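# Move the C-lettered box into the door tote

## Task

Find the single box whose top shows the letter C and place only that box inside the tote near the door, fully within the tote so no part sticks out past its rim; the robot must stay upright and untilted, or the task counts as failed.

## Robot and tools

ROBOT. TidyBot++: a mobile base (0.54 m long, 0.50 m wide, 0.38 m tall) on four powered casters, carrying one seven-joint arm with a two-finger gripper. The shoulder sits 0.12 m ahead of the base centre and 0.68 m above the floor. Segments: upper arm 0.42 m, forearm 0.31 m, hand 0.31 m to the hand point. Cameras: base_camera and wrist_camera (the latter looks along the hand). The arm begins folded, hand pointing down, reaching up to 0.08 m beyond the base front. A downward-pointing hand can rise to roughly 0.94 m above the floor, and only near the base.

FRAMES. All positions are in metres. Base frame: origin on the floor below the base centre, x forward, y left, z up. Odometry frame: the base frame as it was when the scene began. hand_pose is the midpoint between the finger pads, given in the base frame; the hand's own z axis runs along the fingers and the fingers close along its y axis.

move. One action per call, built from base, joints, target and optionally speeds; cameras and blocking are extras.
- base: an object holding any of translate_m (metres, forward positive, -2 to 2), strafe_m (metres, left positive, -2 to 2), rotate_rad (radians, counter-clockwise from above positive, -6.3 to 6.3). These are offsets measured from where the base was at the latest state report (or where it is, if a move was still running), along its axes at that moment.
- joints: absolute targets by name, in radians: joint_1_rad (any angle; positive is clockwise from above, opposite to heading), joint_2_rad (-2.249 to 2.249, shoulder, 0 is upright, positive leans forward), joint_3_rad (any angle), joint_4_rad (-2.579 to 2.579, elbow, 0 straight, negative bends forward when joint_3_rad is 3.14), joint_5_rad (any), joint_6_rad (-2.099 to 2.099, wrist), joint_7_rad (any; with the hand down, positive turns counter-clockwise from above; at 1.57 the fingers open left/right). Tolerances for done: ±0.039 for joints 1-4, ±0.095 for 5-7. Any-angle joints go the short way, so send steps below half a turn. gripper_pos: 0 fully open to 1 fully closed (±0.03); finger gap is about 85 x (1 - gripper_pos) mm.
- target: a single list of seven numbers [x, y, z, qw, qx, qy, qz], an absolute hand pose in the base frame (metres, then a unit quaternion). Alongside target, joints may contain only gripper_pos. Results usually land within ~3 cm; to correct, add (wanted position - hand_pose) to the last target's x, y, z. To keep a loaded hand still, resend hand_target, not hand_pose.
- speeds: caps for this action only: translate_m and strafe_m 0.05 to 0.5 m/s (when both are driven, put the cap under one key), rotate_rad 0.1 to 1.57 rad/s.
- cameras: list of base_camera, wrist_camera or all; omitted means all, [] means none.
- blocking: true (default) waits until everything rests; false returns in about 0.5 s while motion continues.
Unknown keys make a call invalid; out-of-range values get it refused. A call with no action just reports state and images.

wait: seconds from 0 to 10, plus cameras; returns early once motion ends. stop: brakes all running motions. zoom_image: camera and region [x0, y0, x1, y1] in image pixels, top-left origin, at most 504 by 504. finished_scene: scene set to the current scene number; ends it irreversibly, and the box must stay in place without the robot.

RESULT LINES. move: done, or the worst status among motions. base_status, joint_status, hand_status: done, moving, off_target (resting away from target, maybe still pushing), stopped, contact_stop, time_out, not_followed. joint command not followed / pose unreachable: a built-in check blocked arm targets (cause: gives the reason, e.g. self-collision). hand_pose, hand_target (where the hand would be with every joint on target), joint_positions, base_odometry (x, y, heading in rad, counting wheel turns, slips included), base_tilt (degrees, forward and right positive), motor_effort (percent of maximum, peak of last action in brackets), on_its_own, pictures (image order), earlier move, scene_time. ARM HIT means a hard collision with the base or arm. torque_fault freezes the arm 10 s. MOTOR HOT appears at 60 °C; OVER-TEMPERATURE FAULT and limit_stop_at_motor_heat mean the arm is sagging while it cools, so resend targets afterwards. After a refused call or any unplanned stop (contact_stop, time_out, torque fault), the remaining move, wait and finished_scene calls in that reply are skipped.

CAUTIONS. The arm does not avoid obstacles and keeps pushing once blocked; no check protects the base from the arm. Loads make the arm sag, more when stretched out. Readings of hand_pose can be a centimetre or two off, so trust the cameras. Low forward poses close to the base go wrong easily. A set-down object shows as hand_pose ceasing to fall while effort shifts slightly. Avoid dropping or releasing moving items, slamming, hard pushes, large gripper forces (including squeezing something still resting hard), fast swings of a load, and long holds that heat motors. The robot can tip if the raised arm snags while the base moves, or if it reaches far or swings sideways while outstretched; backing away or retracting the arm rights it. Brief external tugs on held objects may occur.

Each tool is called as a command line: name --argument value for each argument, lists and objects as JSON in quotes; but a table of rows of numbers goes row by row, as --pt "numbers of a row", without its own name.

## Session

move --base '{"rotate_rad": 1.2}' --joints '{"joint_2_rad": -0.3, "joint_4_rad": -2.0, "joint_6_rad": -0.1}'

Scene clock: 2.13 s.
move: done
base_odometry: x=+0.000 y=+0.000 heading=+1.199
base_tilt: forward=+0.1 right=-0.4
base_status: done
joint_positions: joint_1_rad=-0.005 joint_2_rad=-0.328 joint_3_rad=+3.124 joint_4_rad=-2.011 joint_5_rad=-0.025 joint_6_rad=-0.184 joint_7_rad=+1.547 gripper_pos=+0.000
joint_status: all done
motor_effort: joint_1_rad=+0(2) joint_2_rad=-11(11) joint_3_rad=+0(2) joint_4_rad=+21(21) joint_5_rad=+0(1) joint_6_rad=+8(8) joint_7_rad=+0(0)
hand_pose: x=+0.5930 y=+0.0147 z=+0.9540 quat_wxyz=(-0.021, +0.804, -0.008, +0.595) (m; base frame)
hand_target: x=+0.6092 y=+0.0144 z=+0.9725 quat_wxyz=(-0.021, +0.783, -0.008, +0.621) (m; base frame)
hand_status: not commanded
pictures: base_camera, wrist_camera
Images, in order (width x height): base_camera 644x364, wrist_camera 644x476.

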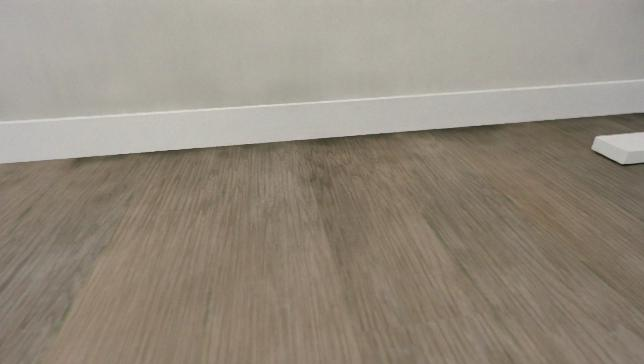

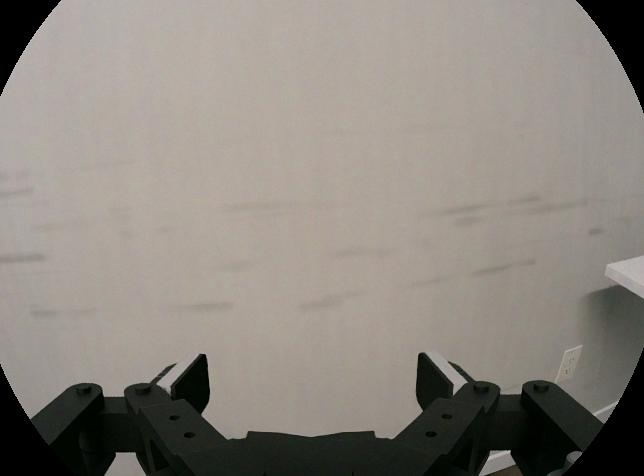

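move --base '{"rotate_rad": -1.2}'

move --base '{"rotate_rad": -1.1}'

move --base '{"rotate_rad": -1.1}'

move --base '{"rotate_rad": -1.1}'

Scene clock: 6.03 s.
move: done
base_odometry: x=+0.000 y=+0.000 heading=+0.000
base_tilt: forward=+0.1 right=-0.4
base_status: done
joint_positions: joint_1_rad=-0.005 joint_2_rad=-0.324 joint_3_rad=+3.124 joint_4_rad=-2.011 joint_5_rad=-0.025 joint_6_rad=-0.180 joint_7_rad=+1.547 gripper_pos=+0.000
joint_status: not commanded
motor_effort: joint_1_rad=+0(2) joint_2_rad=-11(12) joint_3_rad=+0(3) joint_4_rad=+21(22) joint_5_rad=+0(1) joint_6_rad=+8(8) joint_7_rad=+0(1)
hand_pose: x=+0.5946 y=+0.0147 z=+0.9530 quat_wxyz=(-0.021, +0.804, -0.008, +0.594) (m; base frame)
hand_target: x=+0.6092 y=+0.0144 z=+0.9725 quat_wxyz=(-0.021, +0.783, -0.008, +0.621) (m; base frame)
hand_status: not commanded
pictures: base_camera, wrist_camera
Images, in order (width x height): base_camera 644x364, wrist_camera 644x476.

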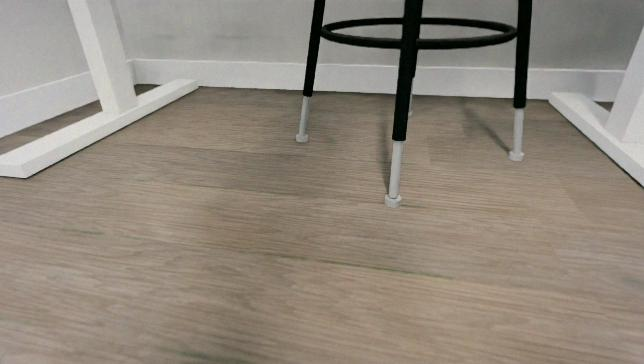

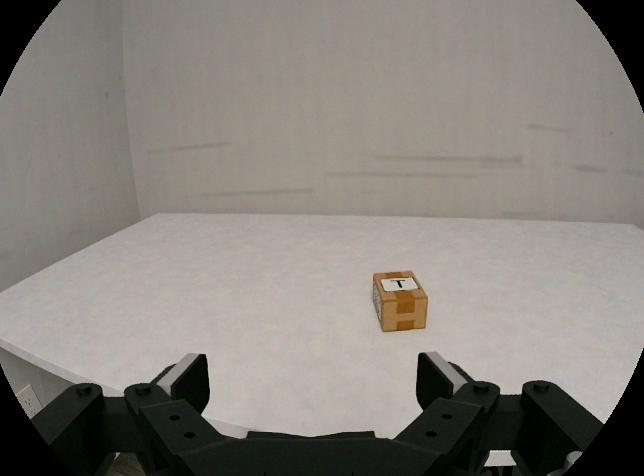

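Scene clock: 8.00 s.
move: done
base_odometry: x=+0.000 y=+0.000 heading=-1.099
base_tilt: forward=+0.0 right=-0.4
base_status: done
joint_positions: joint_1_rad=-0.005 joint_2_rad=-0.323 joint_3_rad=+3.125 joint_4_rad=-2.011 joint_5_rad=-0.025 joint_6_rad=-0.180 joint_7_rad=+1.547 gripper_pos=+0.000
joint_status: not commanded
motor_effort: joint_1_rad=+1(2) joint_2_rad=-11(12) joint_3_rad=-1(2) joint_4_rad=+21(22) joint_5_rad=+0(1) joint_6_rad=+8(8) joint_7_rad=+0(0)
hand_pose: x=+0.5949 y=+0.0143 z=+0.9526 quat_wxyz=(-0.020, +0.804, -0.008, +0.594) (m; base frame)
hand_target: x=+0.6092 y=+0.0144 z=+0.9725 quat_wxyz=(-0.021, +0.783, -0.008, +0.621) (m; base frame)
hand_status: not commanded
pictures: base_camera, wrist_camera
Images, in order (width x height): base_camera 644x364, wrist_camera 644x476.

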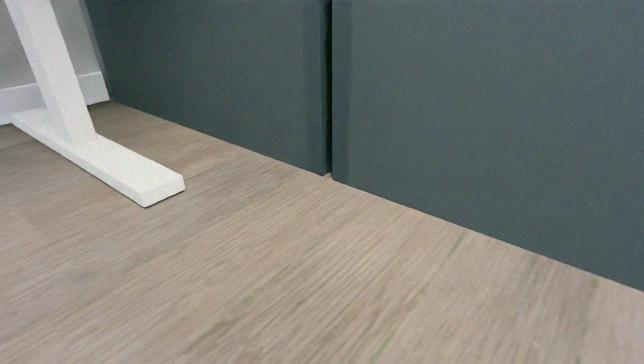

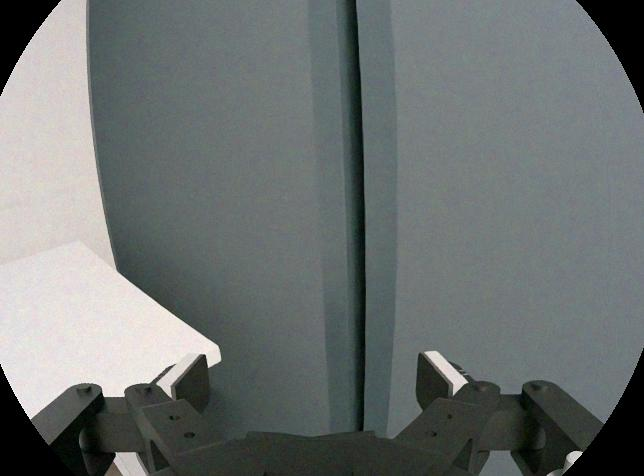

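Scene clock: 9.97 s.
move: done
base_odometry: x=+0.000 y=+0.000 heading=-2.197
base_tilt: forward=+0.1 right=-0.4
base_status: done
joint_positions: joint_1_rad=-0.005 joint_2_rad=-0.322 joint_3_rad=+3.125 joint_4_rad=-2.011 joint_5_rad=-0.025 joint_6_rad=-0.179 joint_7_rad=+1.547 gripper_pos=+0.000
joint_status: not commanded
motor_effort: joint_1_rad=+0(2) joint_2_rad=-11(12) joint_3_rad=+0(3) joint_4_rad=+21(22) joint_5_rad=+0(1) joint_6_rad=+8(8) joint_7_rad=+0(1)
hand_pose: x=+0.5951 y=+0.0141 z=+0.9524 quat_wxyz=(-0.020, +0.804, -0.008, +0.594) (m; base frame)
hand_target: x=+0.6092 y=+0.0144 z=+0.9725 quat_wxyz=(-0.021, +0.783, -0.008, +0.621) (m; base frame)
hand_status: not commanded
pictures: base_camera, wrist_camera
Images, in order (width x height): base_camera 644x364, wrist_camera 644x476.

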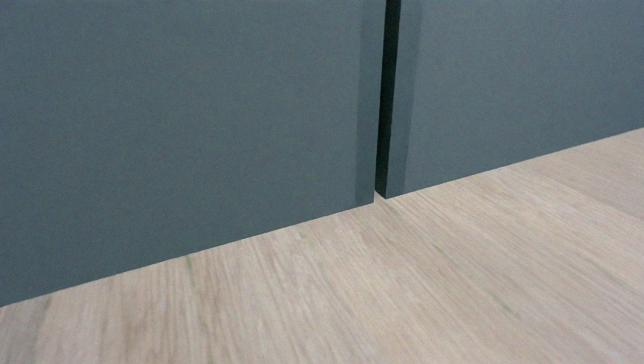

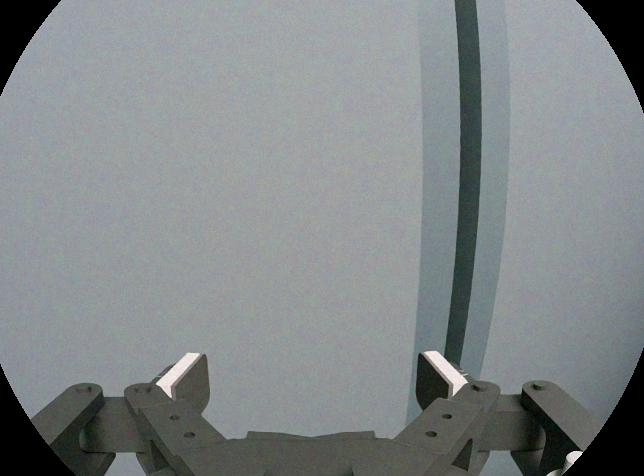

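Scene clock: 11.93 s.
move: done
base_odometry: x=+0.000 y=+0.000 heading=+2.987
base_tilt: forward=+0.1 right=-0.4
base_status: done
joint_positions: joint_1_rad=-0.005 joint_2_rad=-0.322 joint_3_rad=+3.126 joint_4_rad=-2.011 joint_5_rad=-0.025 joint_6_rad=-0.179 joint_7_rad=+1.547 gripper_pos=+0.000
joint_status: not commanded
motor_effort: joint_1_rad=+0(2) joint_2_rad=-11(12) joint_3_rad=+0(2) joint_4_rad=+21(22) joint_5_rad=+0(1) joint_6_rad=+8(8) joint_7_rad=+0(1)
hand_pose: x=+0.5952 y=+0.0139 z=+0.9523 quat_wxyz=(-0.020, +0.804, -0.009, +0.594) (m; base frame)
hand_target: x=+0.6092 y=+0.0144 z=+0.9725 quat_wxyz=(-0.021, +0.783, -0.008, +0.621) (m; base frame)
hand_status: not commanded
pictures: base_camera, wrist_camera
Images, in order (width x height): base_camera 644x364, wrist_camera 644x476.

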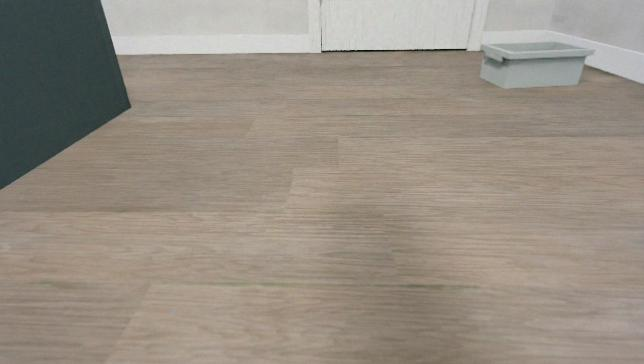

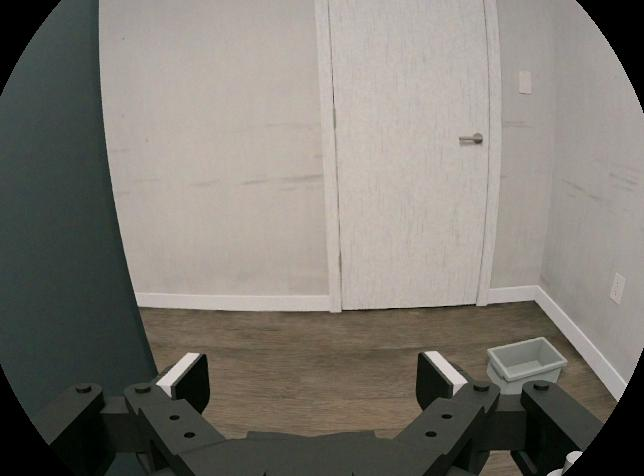

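move --base '{"translate_m": 1.72, "strafe_m": 0.05, "rotate_rad": 1.57}' --joints '{"joint_2_rad": -0.37, "joint_4_rad": -2.5, "joint_6_rad": 0.0, "joint_3_rad": 3.15, "joint_5_rad": 0.02}'

Scene clock: 29.87 s.
move: done
base_odometry: x=-1.707 y=+0.216 heading=-1.725
base_tilt: forward=+0.1 right=-0.4
base_status: done
joint_positions: joint_1_rad=-0.008 joint_2_rad=-0.352 joint_3_rad=+3.139 joint_4_rad=-2.499 joint_5_rad=-0.017 joint_6_rad=-0.069 joint_7_rad=+1.547 gripper_pos=+0.000
joint_status: all done
motor_effort: joint_1_rad=+0(7) joint_2_rad=-6(13) joint_3_rad=+0(7) joint_4_rad=+18(26) joint_5_rad=+0(1) joint_6_rad=+7(14) joint_7_rad=+0(1)
hand_pose: x=+0.4862 y=+0.0054 z=+0.7181 quat_wxyz=(-0.012, +0.895, -0.013, +0.446) (m; base frame)
hand_target: x=+0.4973 y=+0.0002 z=+0.7422 quat_wxyz=(-0.002, +0.875, -0.004, +0.484) (m; base frame)
hand_status: not commanded
pictures: base_camera, wrist_camera
Images, in order (width x height): base_camera 644x364, wrist_camera 644x476.

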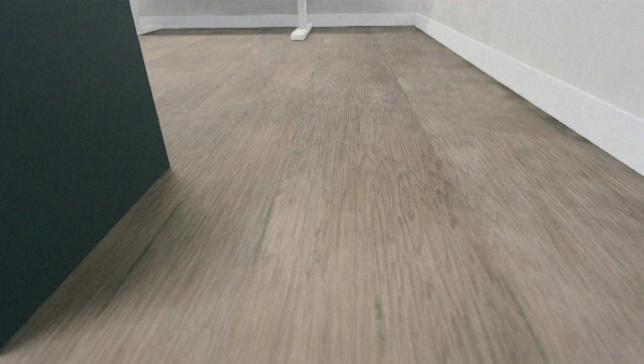

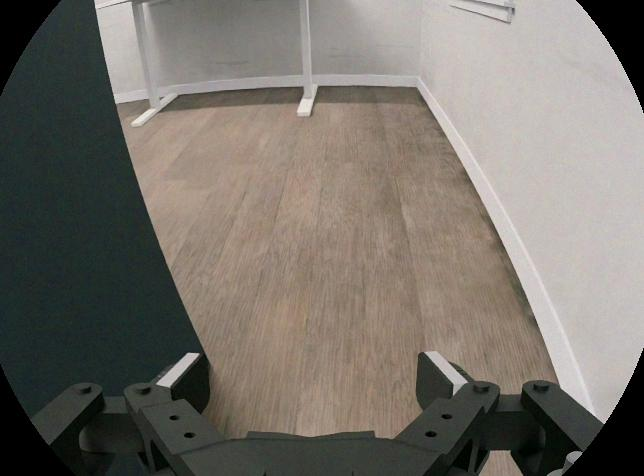

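move --base '{"translate_m": 1.7, "strafe_m": -0.15}' --cameras '["base_camera"]'

move --base '{"rotate_rad": 0.6}' --joints '{"joint_2_rad": -0.1, "joint_4_rad": -1.5, "joint_6_rad": -0.45}'

Scene clock: 38.27 s.
move: done
base_odometry: x=-2.117 y=-1.441 heading=-1.725
base_tilt: forward=+0.0 right=-0.4
base_status: done
joint_positions: joint_1_rad=-0.008 joint_2_rad=-0.357 joint_3_rad=+3.139 joint_4_rad=-2.499 joint_5_rad=-0.017 joint_6_rad=-0.069 joint_7_rad=+1.547 gripper_pos=+0.000
joint_status: not commanded
motor_effort: joint_1_rad=+0(1) joint_2_rad=-6(8) joint_3_rad=-1(1) joint_4_rad=+18(19) joint_5_rad=+0(1) joint_6_rad=+7(7) joint_7_rad=+0(1)
hand_pose: x=+0.4860 y=+0.0054 z=+0.7199 quat_wxyz=(-0.012, +0.894, -0.013, +0.448) (m; base frame)
hand_target: x=+0.4973 y=+0.0002 z=+0.7422 quat_wxyz=(-0.002, +0.875, -0.004, +0.484) (m; base frame)
hand_status: not commanded
pictures: base_camera
Images, in order (width x height): base_camera 644x364.

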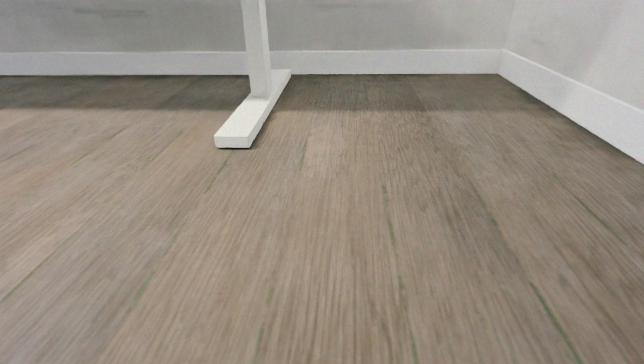

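Scene clock: 40.57 s.
move: done
base_odometry: x=-2.117 y=-1.441 heading=-1.126
base_tilt: forward=+0.1 right=-0.4
base_status: done
joint_positions: joint_1_rad=-0.008 joint_2_rad=-0.132 joint_3_rad=+3.139 joint_4_rad=-1.514 joint_5_rad=-0.017 joint_6_rad=-0.375 joint_7_rad=+1.547 gripper_pos=+0.000
joint_status: all done
motor_effort: joint_1_rad=+0(2) joint_2_rad=-18(19) joint_3_rad=-1(2) joint_4_rad=+21(22) joint_5_rad=-1(1) joint_6_rad=+9(9) joint_7_rad=+0(0)
hand_pose: x=+0.6780 y=+0.0090 z=+1.1006 quat_wxyz=(-0.018, +0.770, -0.009, +0.638) (m; base frame)
hand_target: x=+0.6861 y=-0.0034 z=+1.0682 quat_wxyz=(+0.002, +0.799, -0.007, +0.602) (m; base frame)
hand_status: not commanded
pictures: base_camera, wrist_camera
Images, in order (width x height): base_camera 644x364, wrist_camera 644x476.

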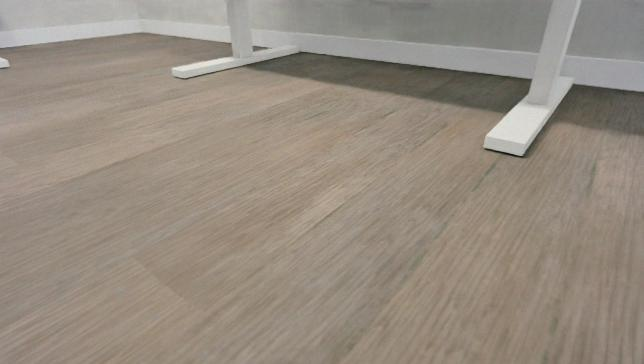

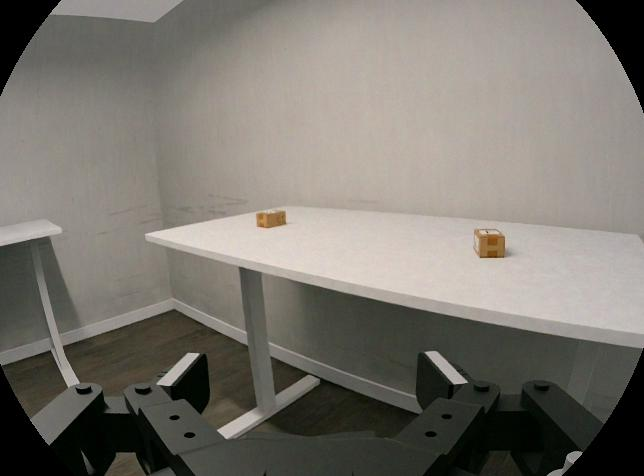

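zoom_image --camera "wrist_camera" --region '[464, 219, 514, 269]'

zoom_image --camera "wrist_camera" --region '[251, 200, 291, 240]'

Scaled by 10.080.

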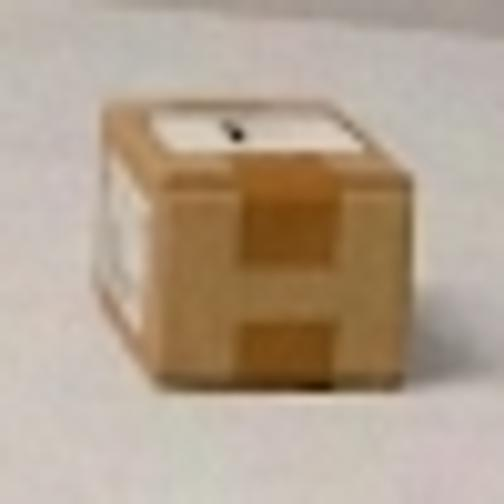

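Scaled by 12.600.

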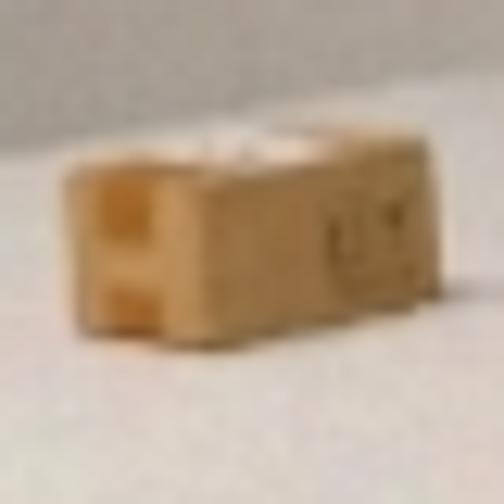

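move --base '{"translate_m": 0.57, "strafe_m": -0.2, "rotate_rad": -0.34}'

zoom_image --camera "wrist_camera" --region '[262, 230, 382, 330]'

Scene clock: 52.63 s.
move: done
base_odometry: x=-2.053 y=-2.042 heading=-1.467
base_tilt: forward=+0.1 right=-0.4
base_status: done
joint_positions: joint_1_rad=-0.005 joint_2_rad=-0.112 joint_3_rad=+3.149 joint_4_rad=-1.512 joint_5_rad=-0.014 joint_6_rad=-0.381 joint_7_rad=+1.547 gripper_pos=+0.000
joint_status: not commanded
motor_effort: joint_1_rad=+1(4) joint_2_rad=-19(22) joint_3_rad=+0(4) joint_4_rad=+21(22) joint_5_rad=+0(1) joint_6_rad=+8(9) joint_7_rad=+0(1)
hand_pose: x=+0.6862 y=+0.0008 z=+1.0889 quat_wxyz=(-0.013, +0.777, -0.014, +0.629) (m; base frame)
hand_target: x=+0.6861 y=-0.0034 z=+1.0682 quat_wxyz=(+0.002, +0.799, -0.007, +0.602) (m; base frame)
hand_status: not commanded
pictures: base_camera, wrist_camera
Images, in order (width x height): base_camera 644x364, wrist_camera 644x476.

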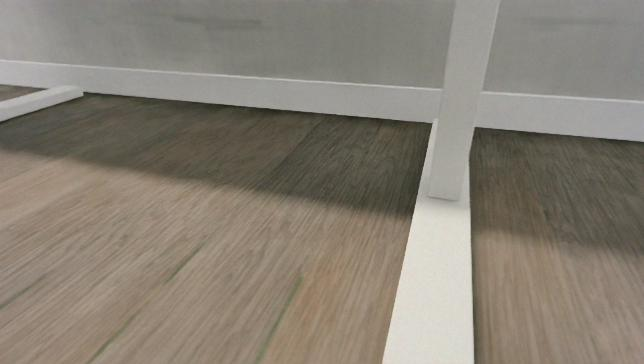

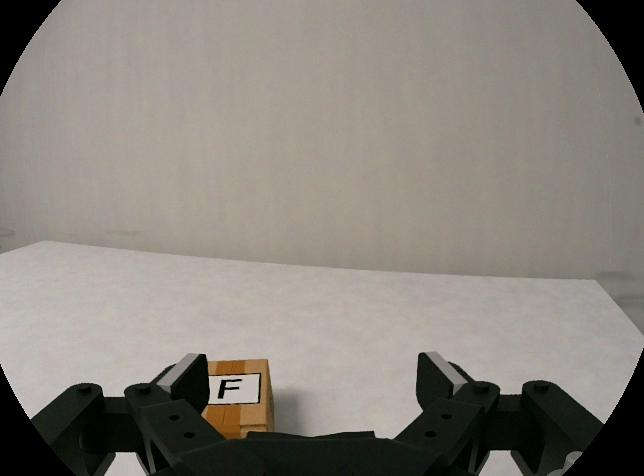

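Scaled by 4.200.

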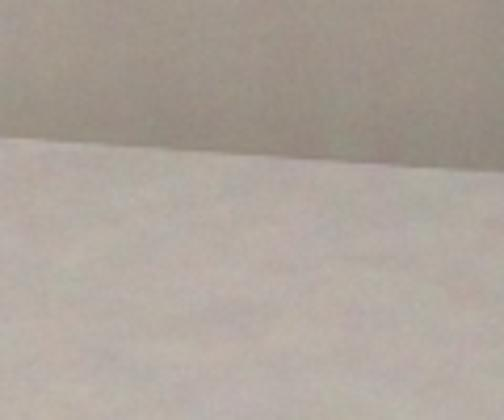

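move --base '{"translate_m": 0.2, "strafe_m": 1.4, "rotate_rad": -0.3}'

Scene clock: 69.03 s.
move: done
base_odometry: x=-0.639 y=-2.096 heading=-1.768
base_tilt: forward=+0.1 right=-0.4
base_status: done
joint_positions: joint_1_rad=-0.003 joint_2_rad=-0.112 joint_3_rad=+3.154 joint_4_rad=-1.512 joint_5_rad=-0.013 joint_6_rad=-0.381 joint_7_rad=+1.547 gripper_pos=+0.000
joint_status: not commanded
motor_effort: joint_1_rad=+1(3) joint_2_rad=-19(20) joint_3_rad=+0(5) joint_4_rad=+21(22) joint_5_rad=-1(1) joint_6_rad=+8(9) joint_7_rad=+0(0)
hand_pose: x=+0.6862 y=-0.0033 z=+1.0889 quat_wxyz=(-0.011, +0.777, -0.017, +0.629) (m; base frame)
hand_target: x=+0.6861 y=-0.0034 z=+1.0682 quat_wxyz=(+0.002, +0.799, -0.007, +0.602) (m; base frame)
hand_status: not commanded
pictures: base_camera, wrist_camera
Images, in order (width x height): base_camera 644x364, wrist_camera 644x476.

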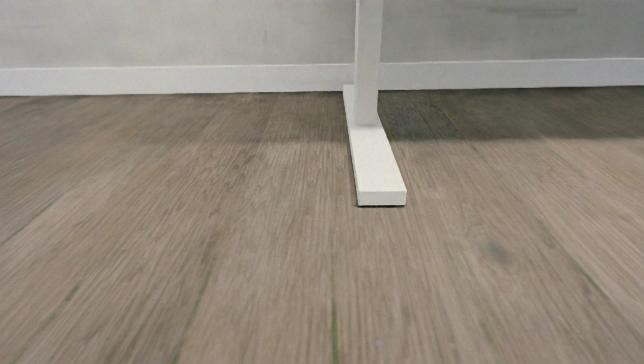

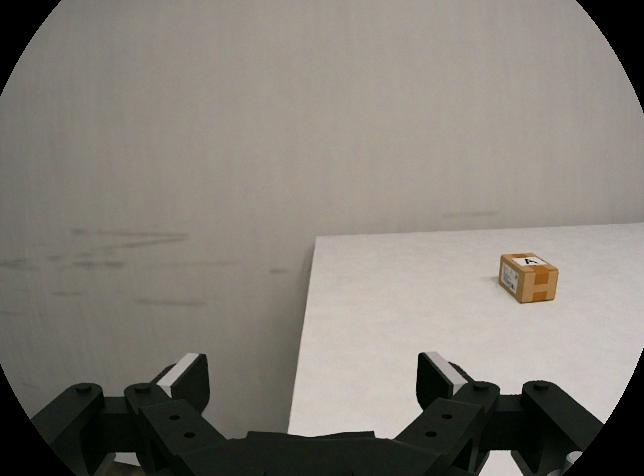

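move --base '{"rotate_rad": 1.61}' --joints '{"joint_2_rad": -0.37, "joint_4_rad": -1.9, "joint_6_rad": -0.4, "joint_3_rad": 3.14, "joint_5_rad": 0.0}'

Scene clock: 75.67 s.
move: done
base_odometry: x=-0.639 y=-2.096 heading=-0.159
base_tilt: forward=+0.1 right=-0.4
base_status: done
joint_positions: joint_1_rad=-0.002 joint_2_rad=-0.349 joint_3_rad=+3.148 joint_4_rad=-1.885 joint_5_rad=-0.013 joint_6_rad=-0.381 joint_7_rad=+1.547 gripper_pos=+0.000
joint_status: all done
motor_effort: joint_1_rad=-1(3) joint_2_rad=-10(20) joint_3_rad=+0(4) joint_4_rad=+21(23) joint_5_rad=-1(1) joint_6_rad=+8(9) joint_7_rad=+0(0)
hand_pose: x=+0.5823 y=+0.0006 z=+0.9823 quat_wxyz=(-0.012, +0.818, -0.015, +0.574) (m; base frame)
hand_target: x=+0.5723 y=+0.0046 z=+0.9775 quat_wxyz=(-0.009, +0.822, -0.007, +0.569) (m; base frame)
hand_status: not commanded
pictures: base_camera, wrist_camera
Images, in order (width x height): base_camera 644x364, wrist_camera 644x476.

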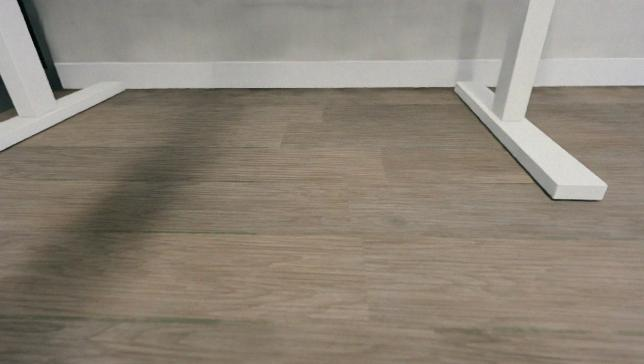

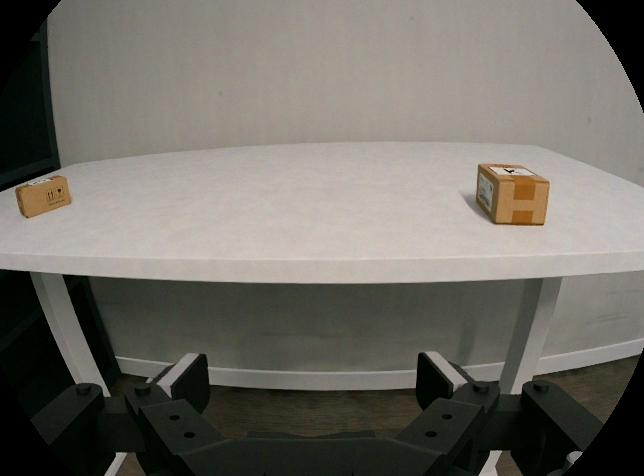

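zoom_image --camera "wrist_camera" --region '[473, 155, 553, 235]'

zoom_image --camera "wrist_camera" --region '[14, 166, 74, 226]'

Scaled by 6.300.

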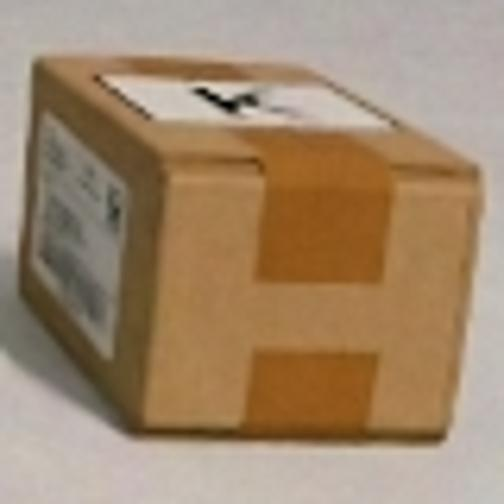

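Scaled by 8.400.

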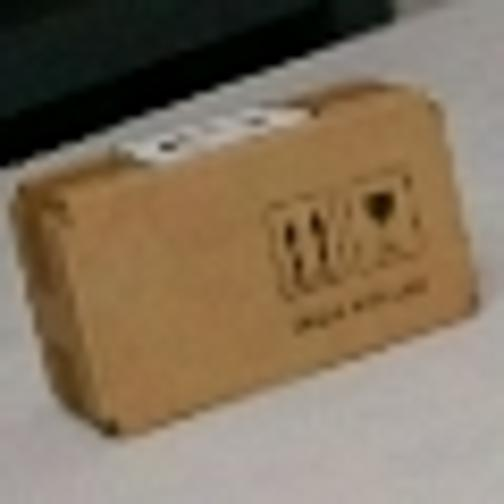

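move --base '{"strafe_m": 0.35}' --joints '{"joint_2_rad": -0.3, "joint_4_rad": -1.7, "joint_6_rad": -0.75}'

zoom_image --camera "wrist_camera" --region '[100, 190, 250, 310]'

Scene clock: 98.77 s.
move: done
base_odometry: x=-0.584 y=-1.751 heading=-0.158
base_tilt: forward=+0.1 right=-0.5
base_status: done
joint_positions: joint_1_rad=-0.002 joint_2_rad=-0.329 joint_3_rad=+3.145 joint_4_rad=-1.713 joint_5_rad=-0.013 joint_6_rad=-0.676 joint_7_rad=+1.547 gripper_pos=+0.000
joint_status: all done
motor_effort: joint_1_rad=+1(2) joint_2_rad=-10(11) joint_3_rad=+0(3) joint_4_rad=+21(22) joint_5_rad=+0(1) joint_6_rad=+8(9) joint_7_rad=+0(1)
hand_pose: x=+0.5670 y=+0.0031 z=+0.9921 quat_wxyz=(-0.012, +0.857, -0.013, +0.515) (m; base frame)
hand_target: x=+0.5649 y=+0.0045 z=+0.9668 quat_wxyz=(-0.007, +0.880, -0.008, +0.476) (m; base frame)
hand_status: not commanded
pictures: base_camera, wrist_camera
Images, in order (width x height): base_camera 644x364, wrist_camera 644x476.

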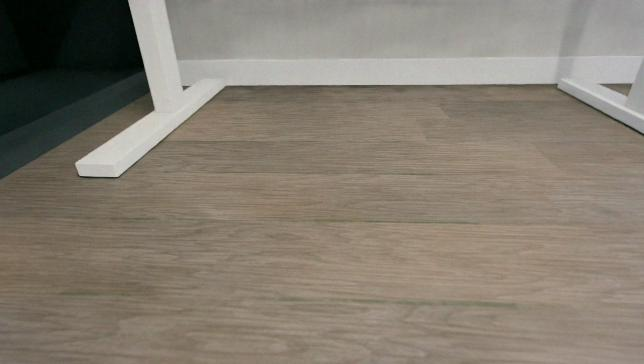

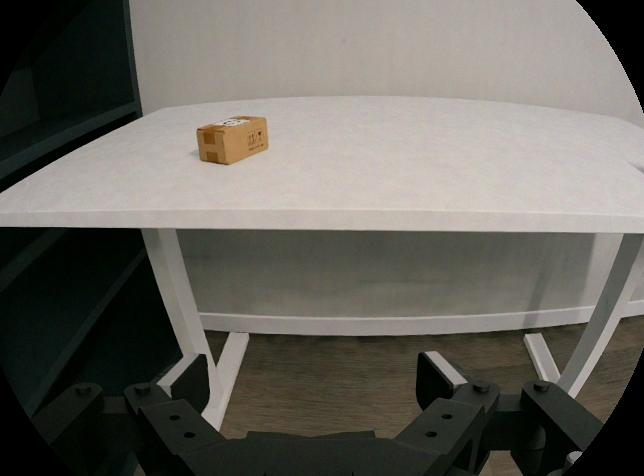

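Scaled by 3.360.

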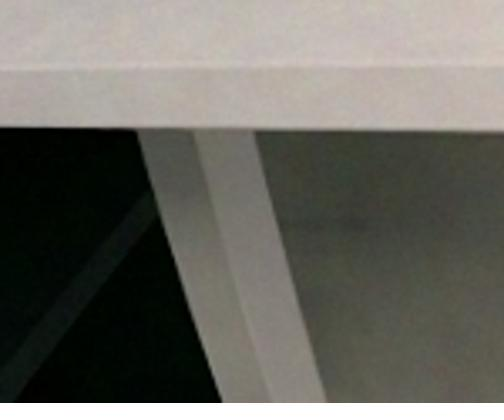

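zoom_image --camera "wrist_camera" --region '[190, 105, 275, 175]'

Scaled by 5.929.

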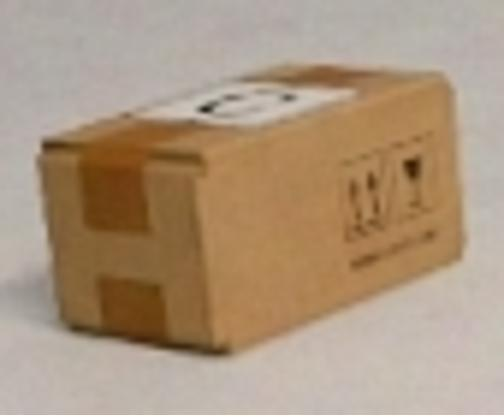

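move --base '{"translate_m": 0.45, "strafe_m": 0.05}' --joints '{"joint_1_rad": -0.3, "joint_2_rad": -0.2, "joint_4_rad": -1.5, "joint_6_rad": -0.85}'

zoom_image --camera "wrist_camera" --region '[210, 130, 410, 300]'

Scene clock: 130.43 s.
move: done
base_odometry: x=-0.131 y=-1.772 heading=-0.158
base_tilt: forward=+0.1 right=-0.5
base_status: done
joint_positions: joint_1_rad=-0.279 joint_2_rad=-0.213 joint_3_rad=+3.145 joint_4_rad=-1.513 joint_5_rad=-0.013 joint_6_rad=-0.777 joint_7_rad=+1.547 gripper_pos=+0.000
joint_status: all done
motor_effort: joint_1_rad=+0(2) joint_2_rad=-14(17) joint_3_rad=+0(2) joint_4_rad=+21(22) joint_5_rad=+0(1) joint_6_rad=+8(9) joint_7_rad=+0(1)
hand_pose: x=+0.5859 y=+0.1358 z=+1.0265 quat_wxyz=(-0.082, +0.855, +0.106, +0.501) (m; base frame)
hand_target: x=+0.5767 y=+0.1439 z=+1.0079 quat_wxyz=(-0.077, +0.871, +0.122, +0.469) (m; base frame)
hand_status: not commanded
pictures: base_camera, wrist_camera
Images, in order (width x height): base_camera 644x364, wrist_camera 644x476.

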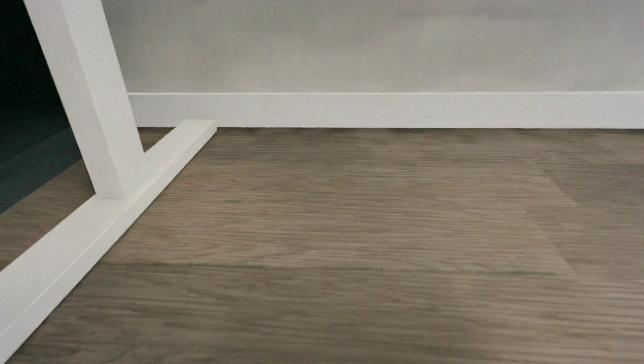

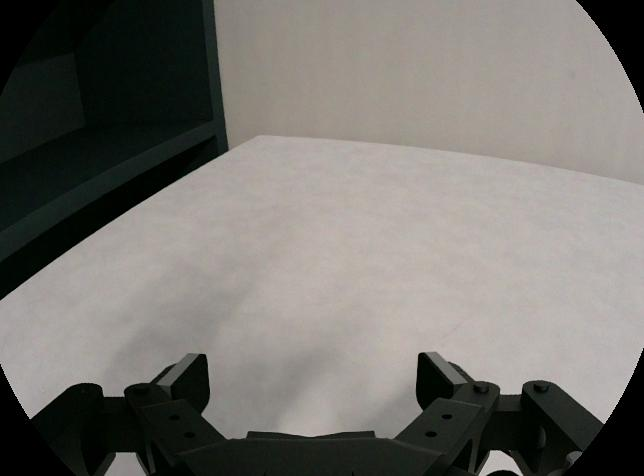

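Scaled by 2.520.

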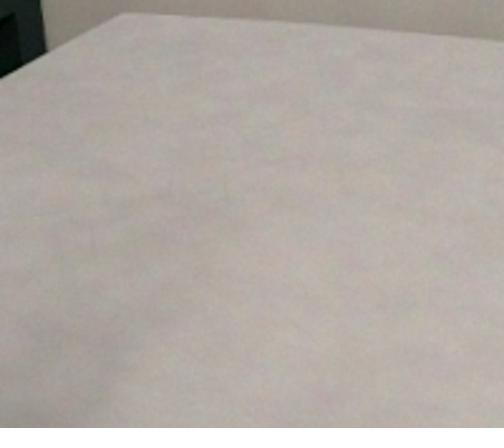

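move --joints '{"joint_1_rad": -0.3, "joint_2_rad": -0.45, "joint_4_rad": -1.6, "joint_6_rad": -1.0}'

Scene clock: 142.63 s.
move: done
base_odometry: x=-0.132 y=-1.772 heading=-0.158
base_tilt: forward=+0.0 right=-0.4
base_status: not commanded
joint_positions: joint_1_rad=-0.279 joint_2_rad=-0.445 joint_3_rad=+3.145 joint_4_rad=-1.584 joint_5_rad=-0.013 joint_6_rad=-0.925 joint_7_rad=+1.547 gripper_pos=+0.000
joint_status: all done
motor_effort: joint_1_rad=+1(1) joint_2_rad=-5(16) joint_3_rad=+0(1) joint_4_rad=+19(22) joint_5_rad=-1(1) joint_6_rad=+8(9) joint_7_rad=+0(1)
hand_pose: x=+0.4824 y=+0.1068 z=+1.0457 quat_wxyz=(-0.083, +0.852, +0.107, +0.506) (m; base frame)
hand_target: x=+0.4665 y=+0.1097 z=+1.0187 quat_wxyz=(-0.077, +0.871, +0.122, +0.470) (m; base frame)
hand_status: not commanded
pictures: base_camera, wrist_camera
Images, in order (width x height): base_camera 644x364, wrist_camera 644x476.

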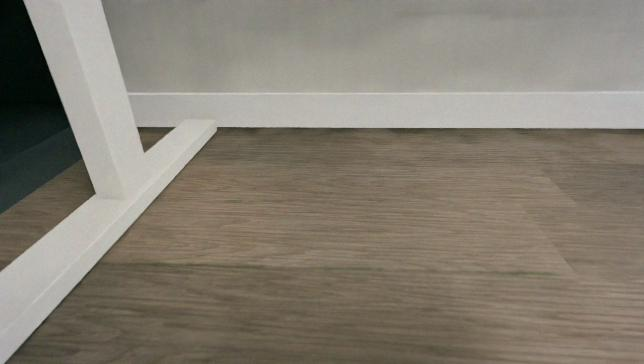

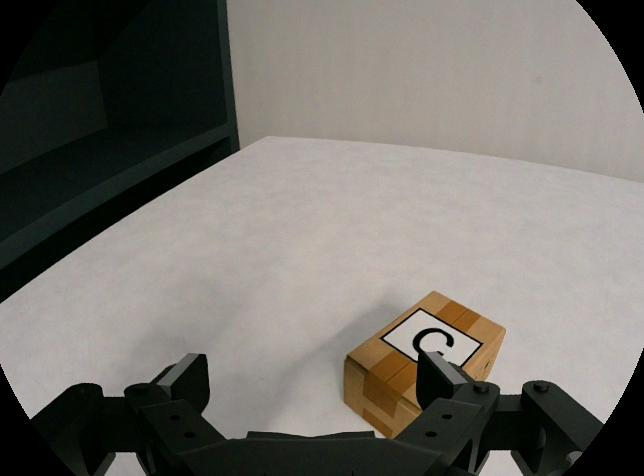

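move --base '{"translate_m": -0.06, "strafe_m": 0.1}' --joints '{"joint_1_rad": 0.0}' --cameras '["wrist_camera"]'

zoom_image --camera "wrist_camera" --region '[222, 250, 422, 450]'

Scene clock: 180.00 s.
move: done
base_odometry: x=-0.175 y=-1.664 heading=-0.158
base_tilt: forward=+0.0 right=-0.5
base_status: done
joint_positions: joint_1_rad=-0.022 joint_2_rad=-0.445 joint_3_rad=+3.144 joint_4_rad=-1.585 joint_5_rad=-0.012 joint_6_rad=-0.928 joint_7_rad=+1.547 gripper_pos=+0.000
joint_status: all done
motor_effort: joint_1_rad=+1(2) joint_2_rad=-5(7) joint_3_rad=+0(4) joint_4_rad=+19(20) joint_5_rad=-1(2) joint_6_rad=+8(8) joint_7_rad=+0(0)
hand_pose: x=+0.4970 y=+0.0116 z=+1.0443 quat_wxyz=(-0.018, +0.859, -0.003, +0.511) (m; base frame)
hand_target: x=+0.4834 y=+0.0021 z=+1.0187 quat_wxyz=(-0.006, +0.880, -0.010, +0.476) (m; base frame)
hand_status: not commanded
pictures: wrist_camera
Images, in order (width x height): wrist_camera 644x476.

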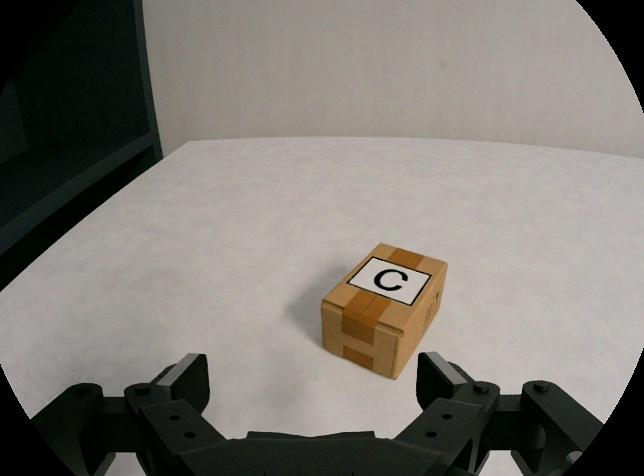

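Scaled by 2.520.

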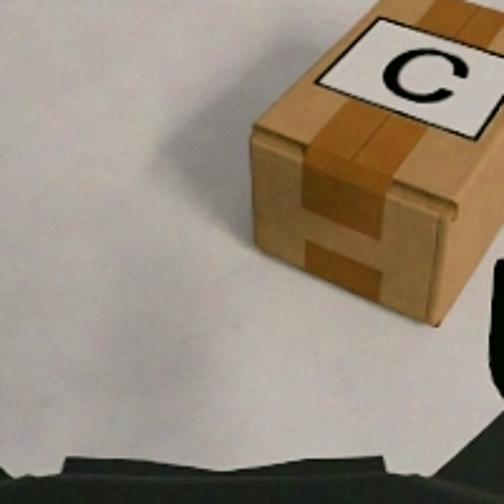

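move --joints '{"joint_1_rad": -0.15, "joint_2_rad": -0.1, "joint_3_rad": 3.142, "joint_4_rad": -0.9, "joint_5_rad": 0.4, "joint_6_rad": -1.5, "joint_7_rad": 1.1}' --cameras '[]'

move --joints '{"joint_1_rad": -0.2375, "joint_2_rad": 0.265, "joint_3_rad": 3.142, "joint_4_rad": -0.63, "joint_5_rad": 0.56, "joint_6_rad": -1.66, "joint_7_rad": 0.94}'

Scene clock: 199.40 s.
move: done
base_odometry: x=-0.175 y=-1.664 heading=-0.158
base_tilt: forward=+0.1 right=-0.4
base_status: not commanded
joint_positions: joint_1_rad=-0.127 joint_2_rad=-0.128 joint_3_rad=+3.144 joint_4_rad=-0.916 joint_5_rad=+0.361 joint_6_rad=-1.424 joint_7_rad=+1.156 gripper_pos=+0.000
joint_status: all done
motor_effort: joint_1_rad=+0(3) joint_2_rad=-12(13) joint_3_rad=-1(2) joint_4_rad=+16(21) joint_5_rad=+2(2) joint_6_rad=+7(9) joint_7_rad=+0(1)
hand_pose: x=+0.5339 y=-0.0565 z=+1.1487 quat_wxyz=(+0.047, +0.862, -0.183, +0.471) (m; base frame)
hand_target: x=+0.5311 y=-0.0589 z=+1.1296 quat_wxyz=(+0.055, +0.872, -0.210, +0.438) (m; base frame)
hand_status: not commanded
pictures: none
No camera images: "cameras" was empty.

Scene clock: 201.13 s.
move: done
base_odometry: x=-0.175 y=-1.664 heading=-0.158
base_tilt: forward=+0.1 right=-0.4
base_status: not commanded
joint_positions: joint_1_rad=-0.216 joint_2_rad=+0.252 joint_3_rad=+3.144 joint_4_rad=-0.646 joint_5_rad=+0.522 joint_6_rad=-1.584 joint_7_rad=+0.996 gripper_pos=+0.000
joint_status: all done
motor_effort: joint_1_rad=+1(2) joint_2_rad=-27(31) joint_3_rad=+0(2) joint_4_rad=+16(18) joint_5_rad=+3(4) joint_6_rad=+5(8) joint_7_rad=+0(1)
hand_pose: x=+0.6556 y=-0.0409 z=+1.0720 quat_wxyz=(+0.104, +0.883, -0.249, +0.383) (m; base frame)
hand_target: x=+0.6417 y=-0.0417 z=+1.0621 quat_wxyz=(+0.116, +0.882, -0.281, +0.360) (m; base frame)
hand_status: not commanded
pictures: base_camera, wrist_camera
Images, in order (width x height): base_camera 644x364, wrist_camera 644x476.

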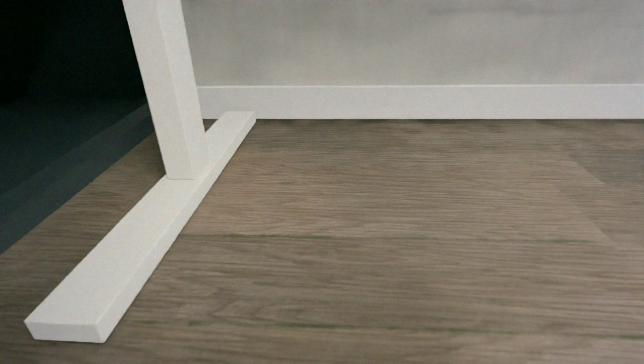

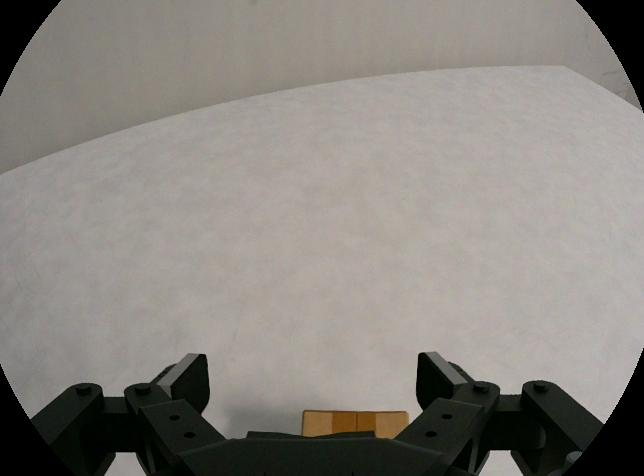

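move --joints '{"joint_1_rad": -0.17, "joint_2_rad": 0.115, "joint_4_rad": -1.07, "joint_6_rad": -1.255, "joint_7_rad": 0.82}' --cameras '["wrist_camera"]'

Scene clock: 219.63 s.
move: done
base_odometry: x=-0.175 y=-1.664 heading=-0.158
base_tilt: forward=+0.1 right=-0.4
base_status: not commanded
joint_positions: joint_1_rad=-0.192 joint_2_rad=+0.130 joint_3_rad=+3.144 joint_4_rad=-1.055 joint_5_rad=+0.524 joint_6_rad=-1.336 joint_7_rad=+0.876 gripper_pos=+0.000
joint_status: all done
motor_effort: joint_1_rad=+0(2) joint_2_rad=-25(27) joint_3_rad=-1(1) joint_4_rad=+18(19) joint_5_rad=+4(4) joint_6_rad=+5(6) joint_7_rad=+0(1)
hand_pose: x=+0.6498 y=-0.0508 z=+1.0018 quat_wxyz=(+0.107, +0.886, -0.249, +0.377) (m; base frame)
hand_target: x=+0.6613 y=-0.0653 z=+1.0220 quat_wxyz=(+0.101, +0.862, -0.268, +0.419) (m; base frame)
hand_status: not commanded
pictures: wrist_camera
Images, in order (width x height): wrist_camera 644x476.

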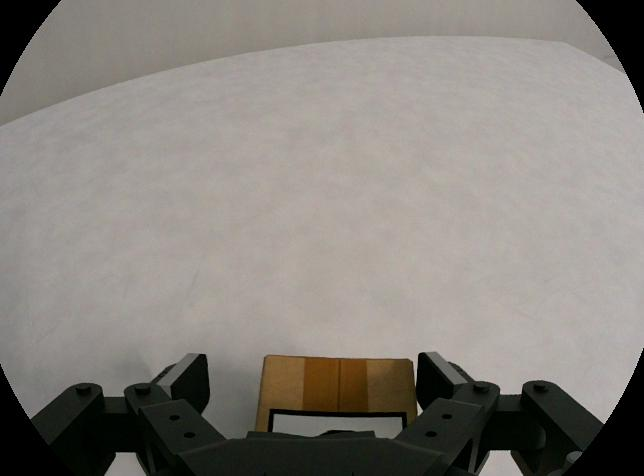

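move --base '{"translate_m": -0.025, "strafe_m": 0.005}' --cameras '["wrist_camera"]'

Scene clock: 225.13 s.
move: done
base_odometry: x=-0.199 y=-1.654 heading=-0.158
base_tilt: forward=+0.0 right=-0.5
base_status: done
joint_positions: joint_1_rad=-0.189 joint_2_rad=+0.113 joint_3_rad=+3.144 joint_4_rad=-1.057 joint_5_rad=+0.526 joint_6_rad=-1.331 joint_7_rad=+0.875 gripper_pos=+0.000
joint_status: not commanded
motor_effort: joint_1_rad=+0(3) joint_2_rad=-24(31) joint_3_rad=+0(1) joint_4_rad=+18(19) joint_5_rad=+3(4) joint_6_rad=+5(5) joint_7_rad=+0(0)
hand_pose: x=+0.6453 y=-0.0534 z=+1.0102 quat_wxyz=(+0.105, +0.882, -0.251, +0.385) (m; base frame)
hand_target: x=+0.6613 y=-0.0653 z=+1.0220 quat_wxyz=(+0.101, +0.862, -0.268, +0.419) (m; base frame)
hand_status: not commanded
pictures: wrist_camera
Images, in order (width x height): wrist_camera 644x476.

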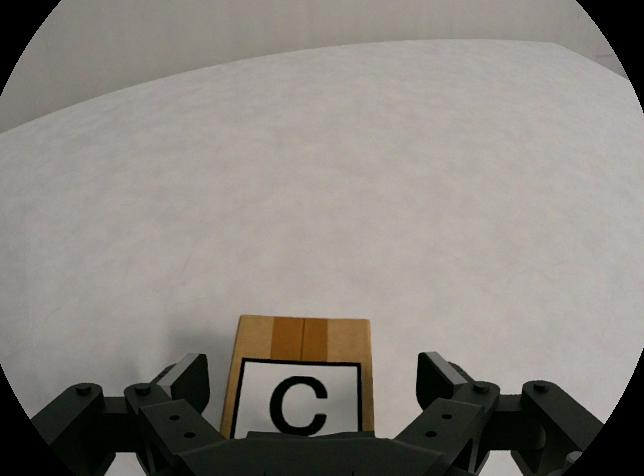

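move --base '{"strafe_m": 0.006}' --cameras '["wrist_camera"]'

Scene clock: 231.43 s.
move: done
base_odometry: x=-0.198 y=-1.649 heading=-0.158
base_tilt: forward=+0.1 right=-0.5
base_status: done
joint_positions: joint_1_rad=-0.186 joint_2_rad=+0.113 joint_3_rad=+3.144 joint_4_rad=-1.057 joint_5_rad=+0.527 joint_6_rad=-1.331 joint_7_rad=+0.875 gripper_pos=+0.000
joint_status: not commanded
motor_effort: joint_1_rad=+0(3) joint_2_rad=-24(26) joint_3_rad=+0(3) joint_4_rad=+18(19) joint_5_rad=+4(4) joint_6_rad=+5(5) joint_7_rad=+0(0)
hand_pose: x=+0.6451 y=-0.0555 z=+1.0104 quat_wxyz=(+0.106, +0.881, -0.252, +0.385) (m; base frame)
hand_target: x=+0.6613 y=-0.0653 z=+1.0220 quat_wxyz=(+0.101, +0.862, -0.268, +0.419) (m; base frame)
hand_status: not commanded
pictures: wrist_camera
Images, in order (width x height): wrist_camera 644x476.

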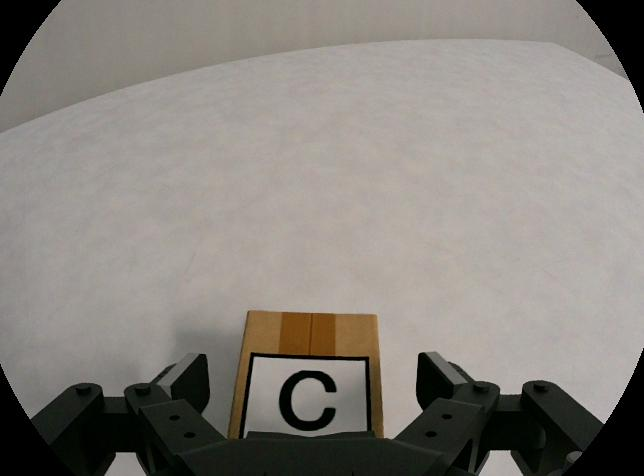

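move --joints '{"joint_2_rad": 0.085, "joint_4_rad": -1.165, "joint_6_rad": -1.19, "joint_7_rad": 0.78}' --cameras '["wrist_camera"]'

Scene clock: 233.60 s.
move: done
base_odometry: x=-0.198 y=-1.649 heading=-0.158
base_tilt: forward=+0.1 right=-0.4
base_status: not commanded
joint_positions: joint_1_rad=-0.186 joint_2_rad=+0.099 joint_3_rad=+3.144 joint_4_rad=-1.153 joint_5_rad=+0.527 joint_6_rad=-1.271 joint_7_rad=+0.836 gripper_pos=+0.000
joint_status: all done
motor_effort: joint_1_rad=+1(1) joint_2_rad=-24(26) joint_3_rad=+0(1) joint_4_rad=+18(20) joint_5_rad=+3(4) joint_6_rad=+4(5) joint_7_rad=+0(1)
hand_pose: x=+0.6457 y=-0.0528 z=+0.9836 quat_wxyz=(+0.103, +0.884, -0.252, +0.379) (m; base frame)
hand_target: x=+0.6583 y=-0.0621 z=+1.0041 quat_wxyz=(+0.092, +0.862, -0.268, +0.421) (m; base frame)
hand_status: not commanded
pictures: wrist_camera
Images, in order (width x height): wrist_camera 644x476.

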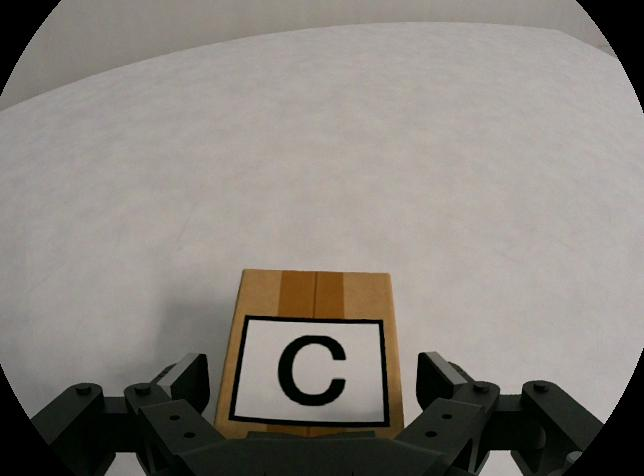

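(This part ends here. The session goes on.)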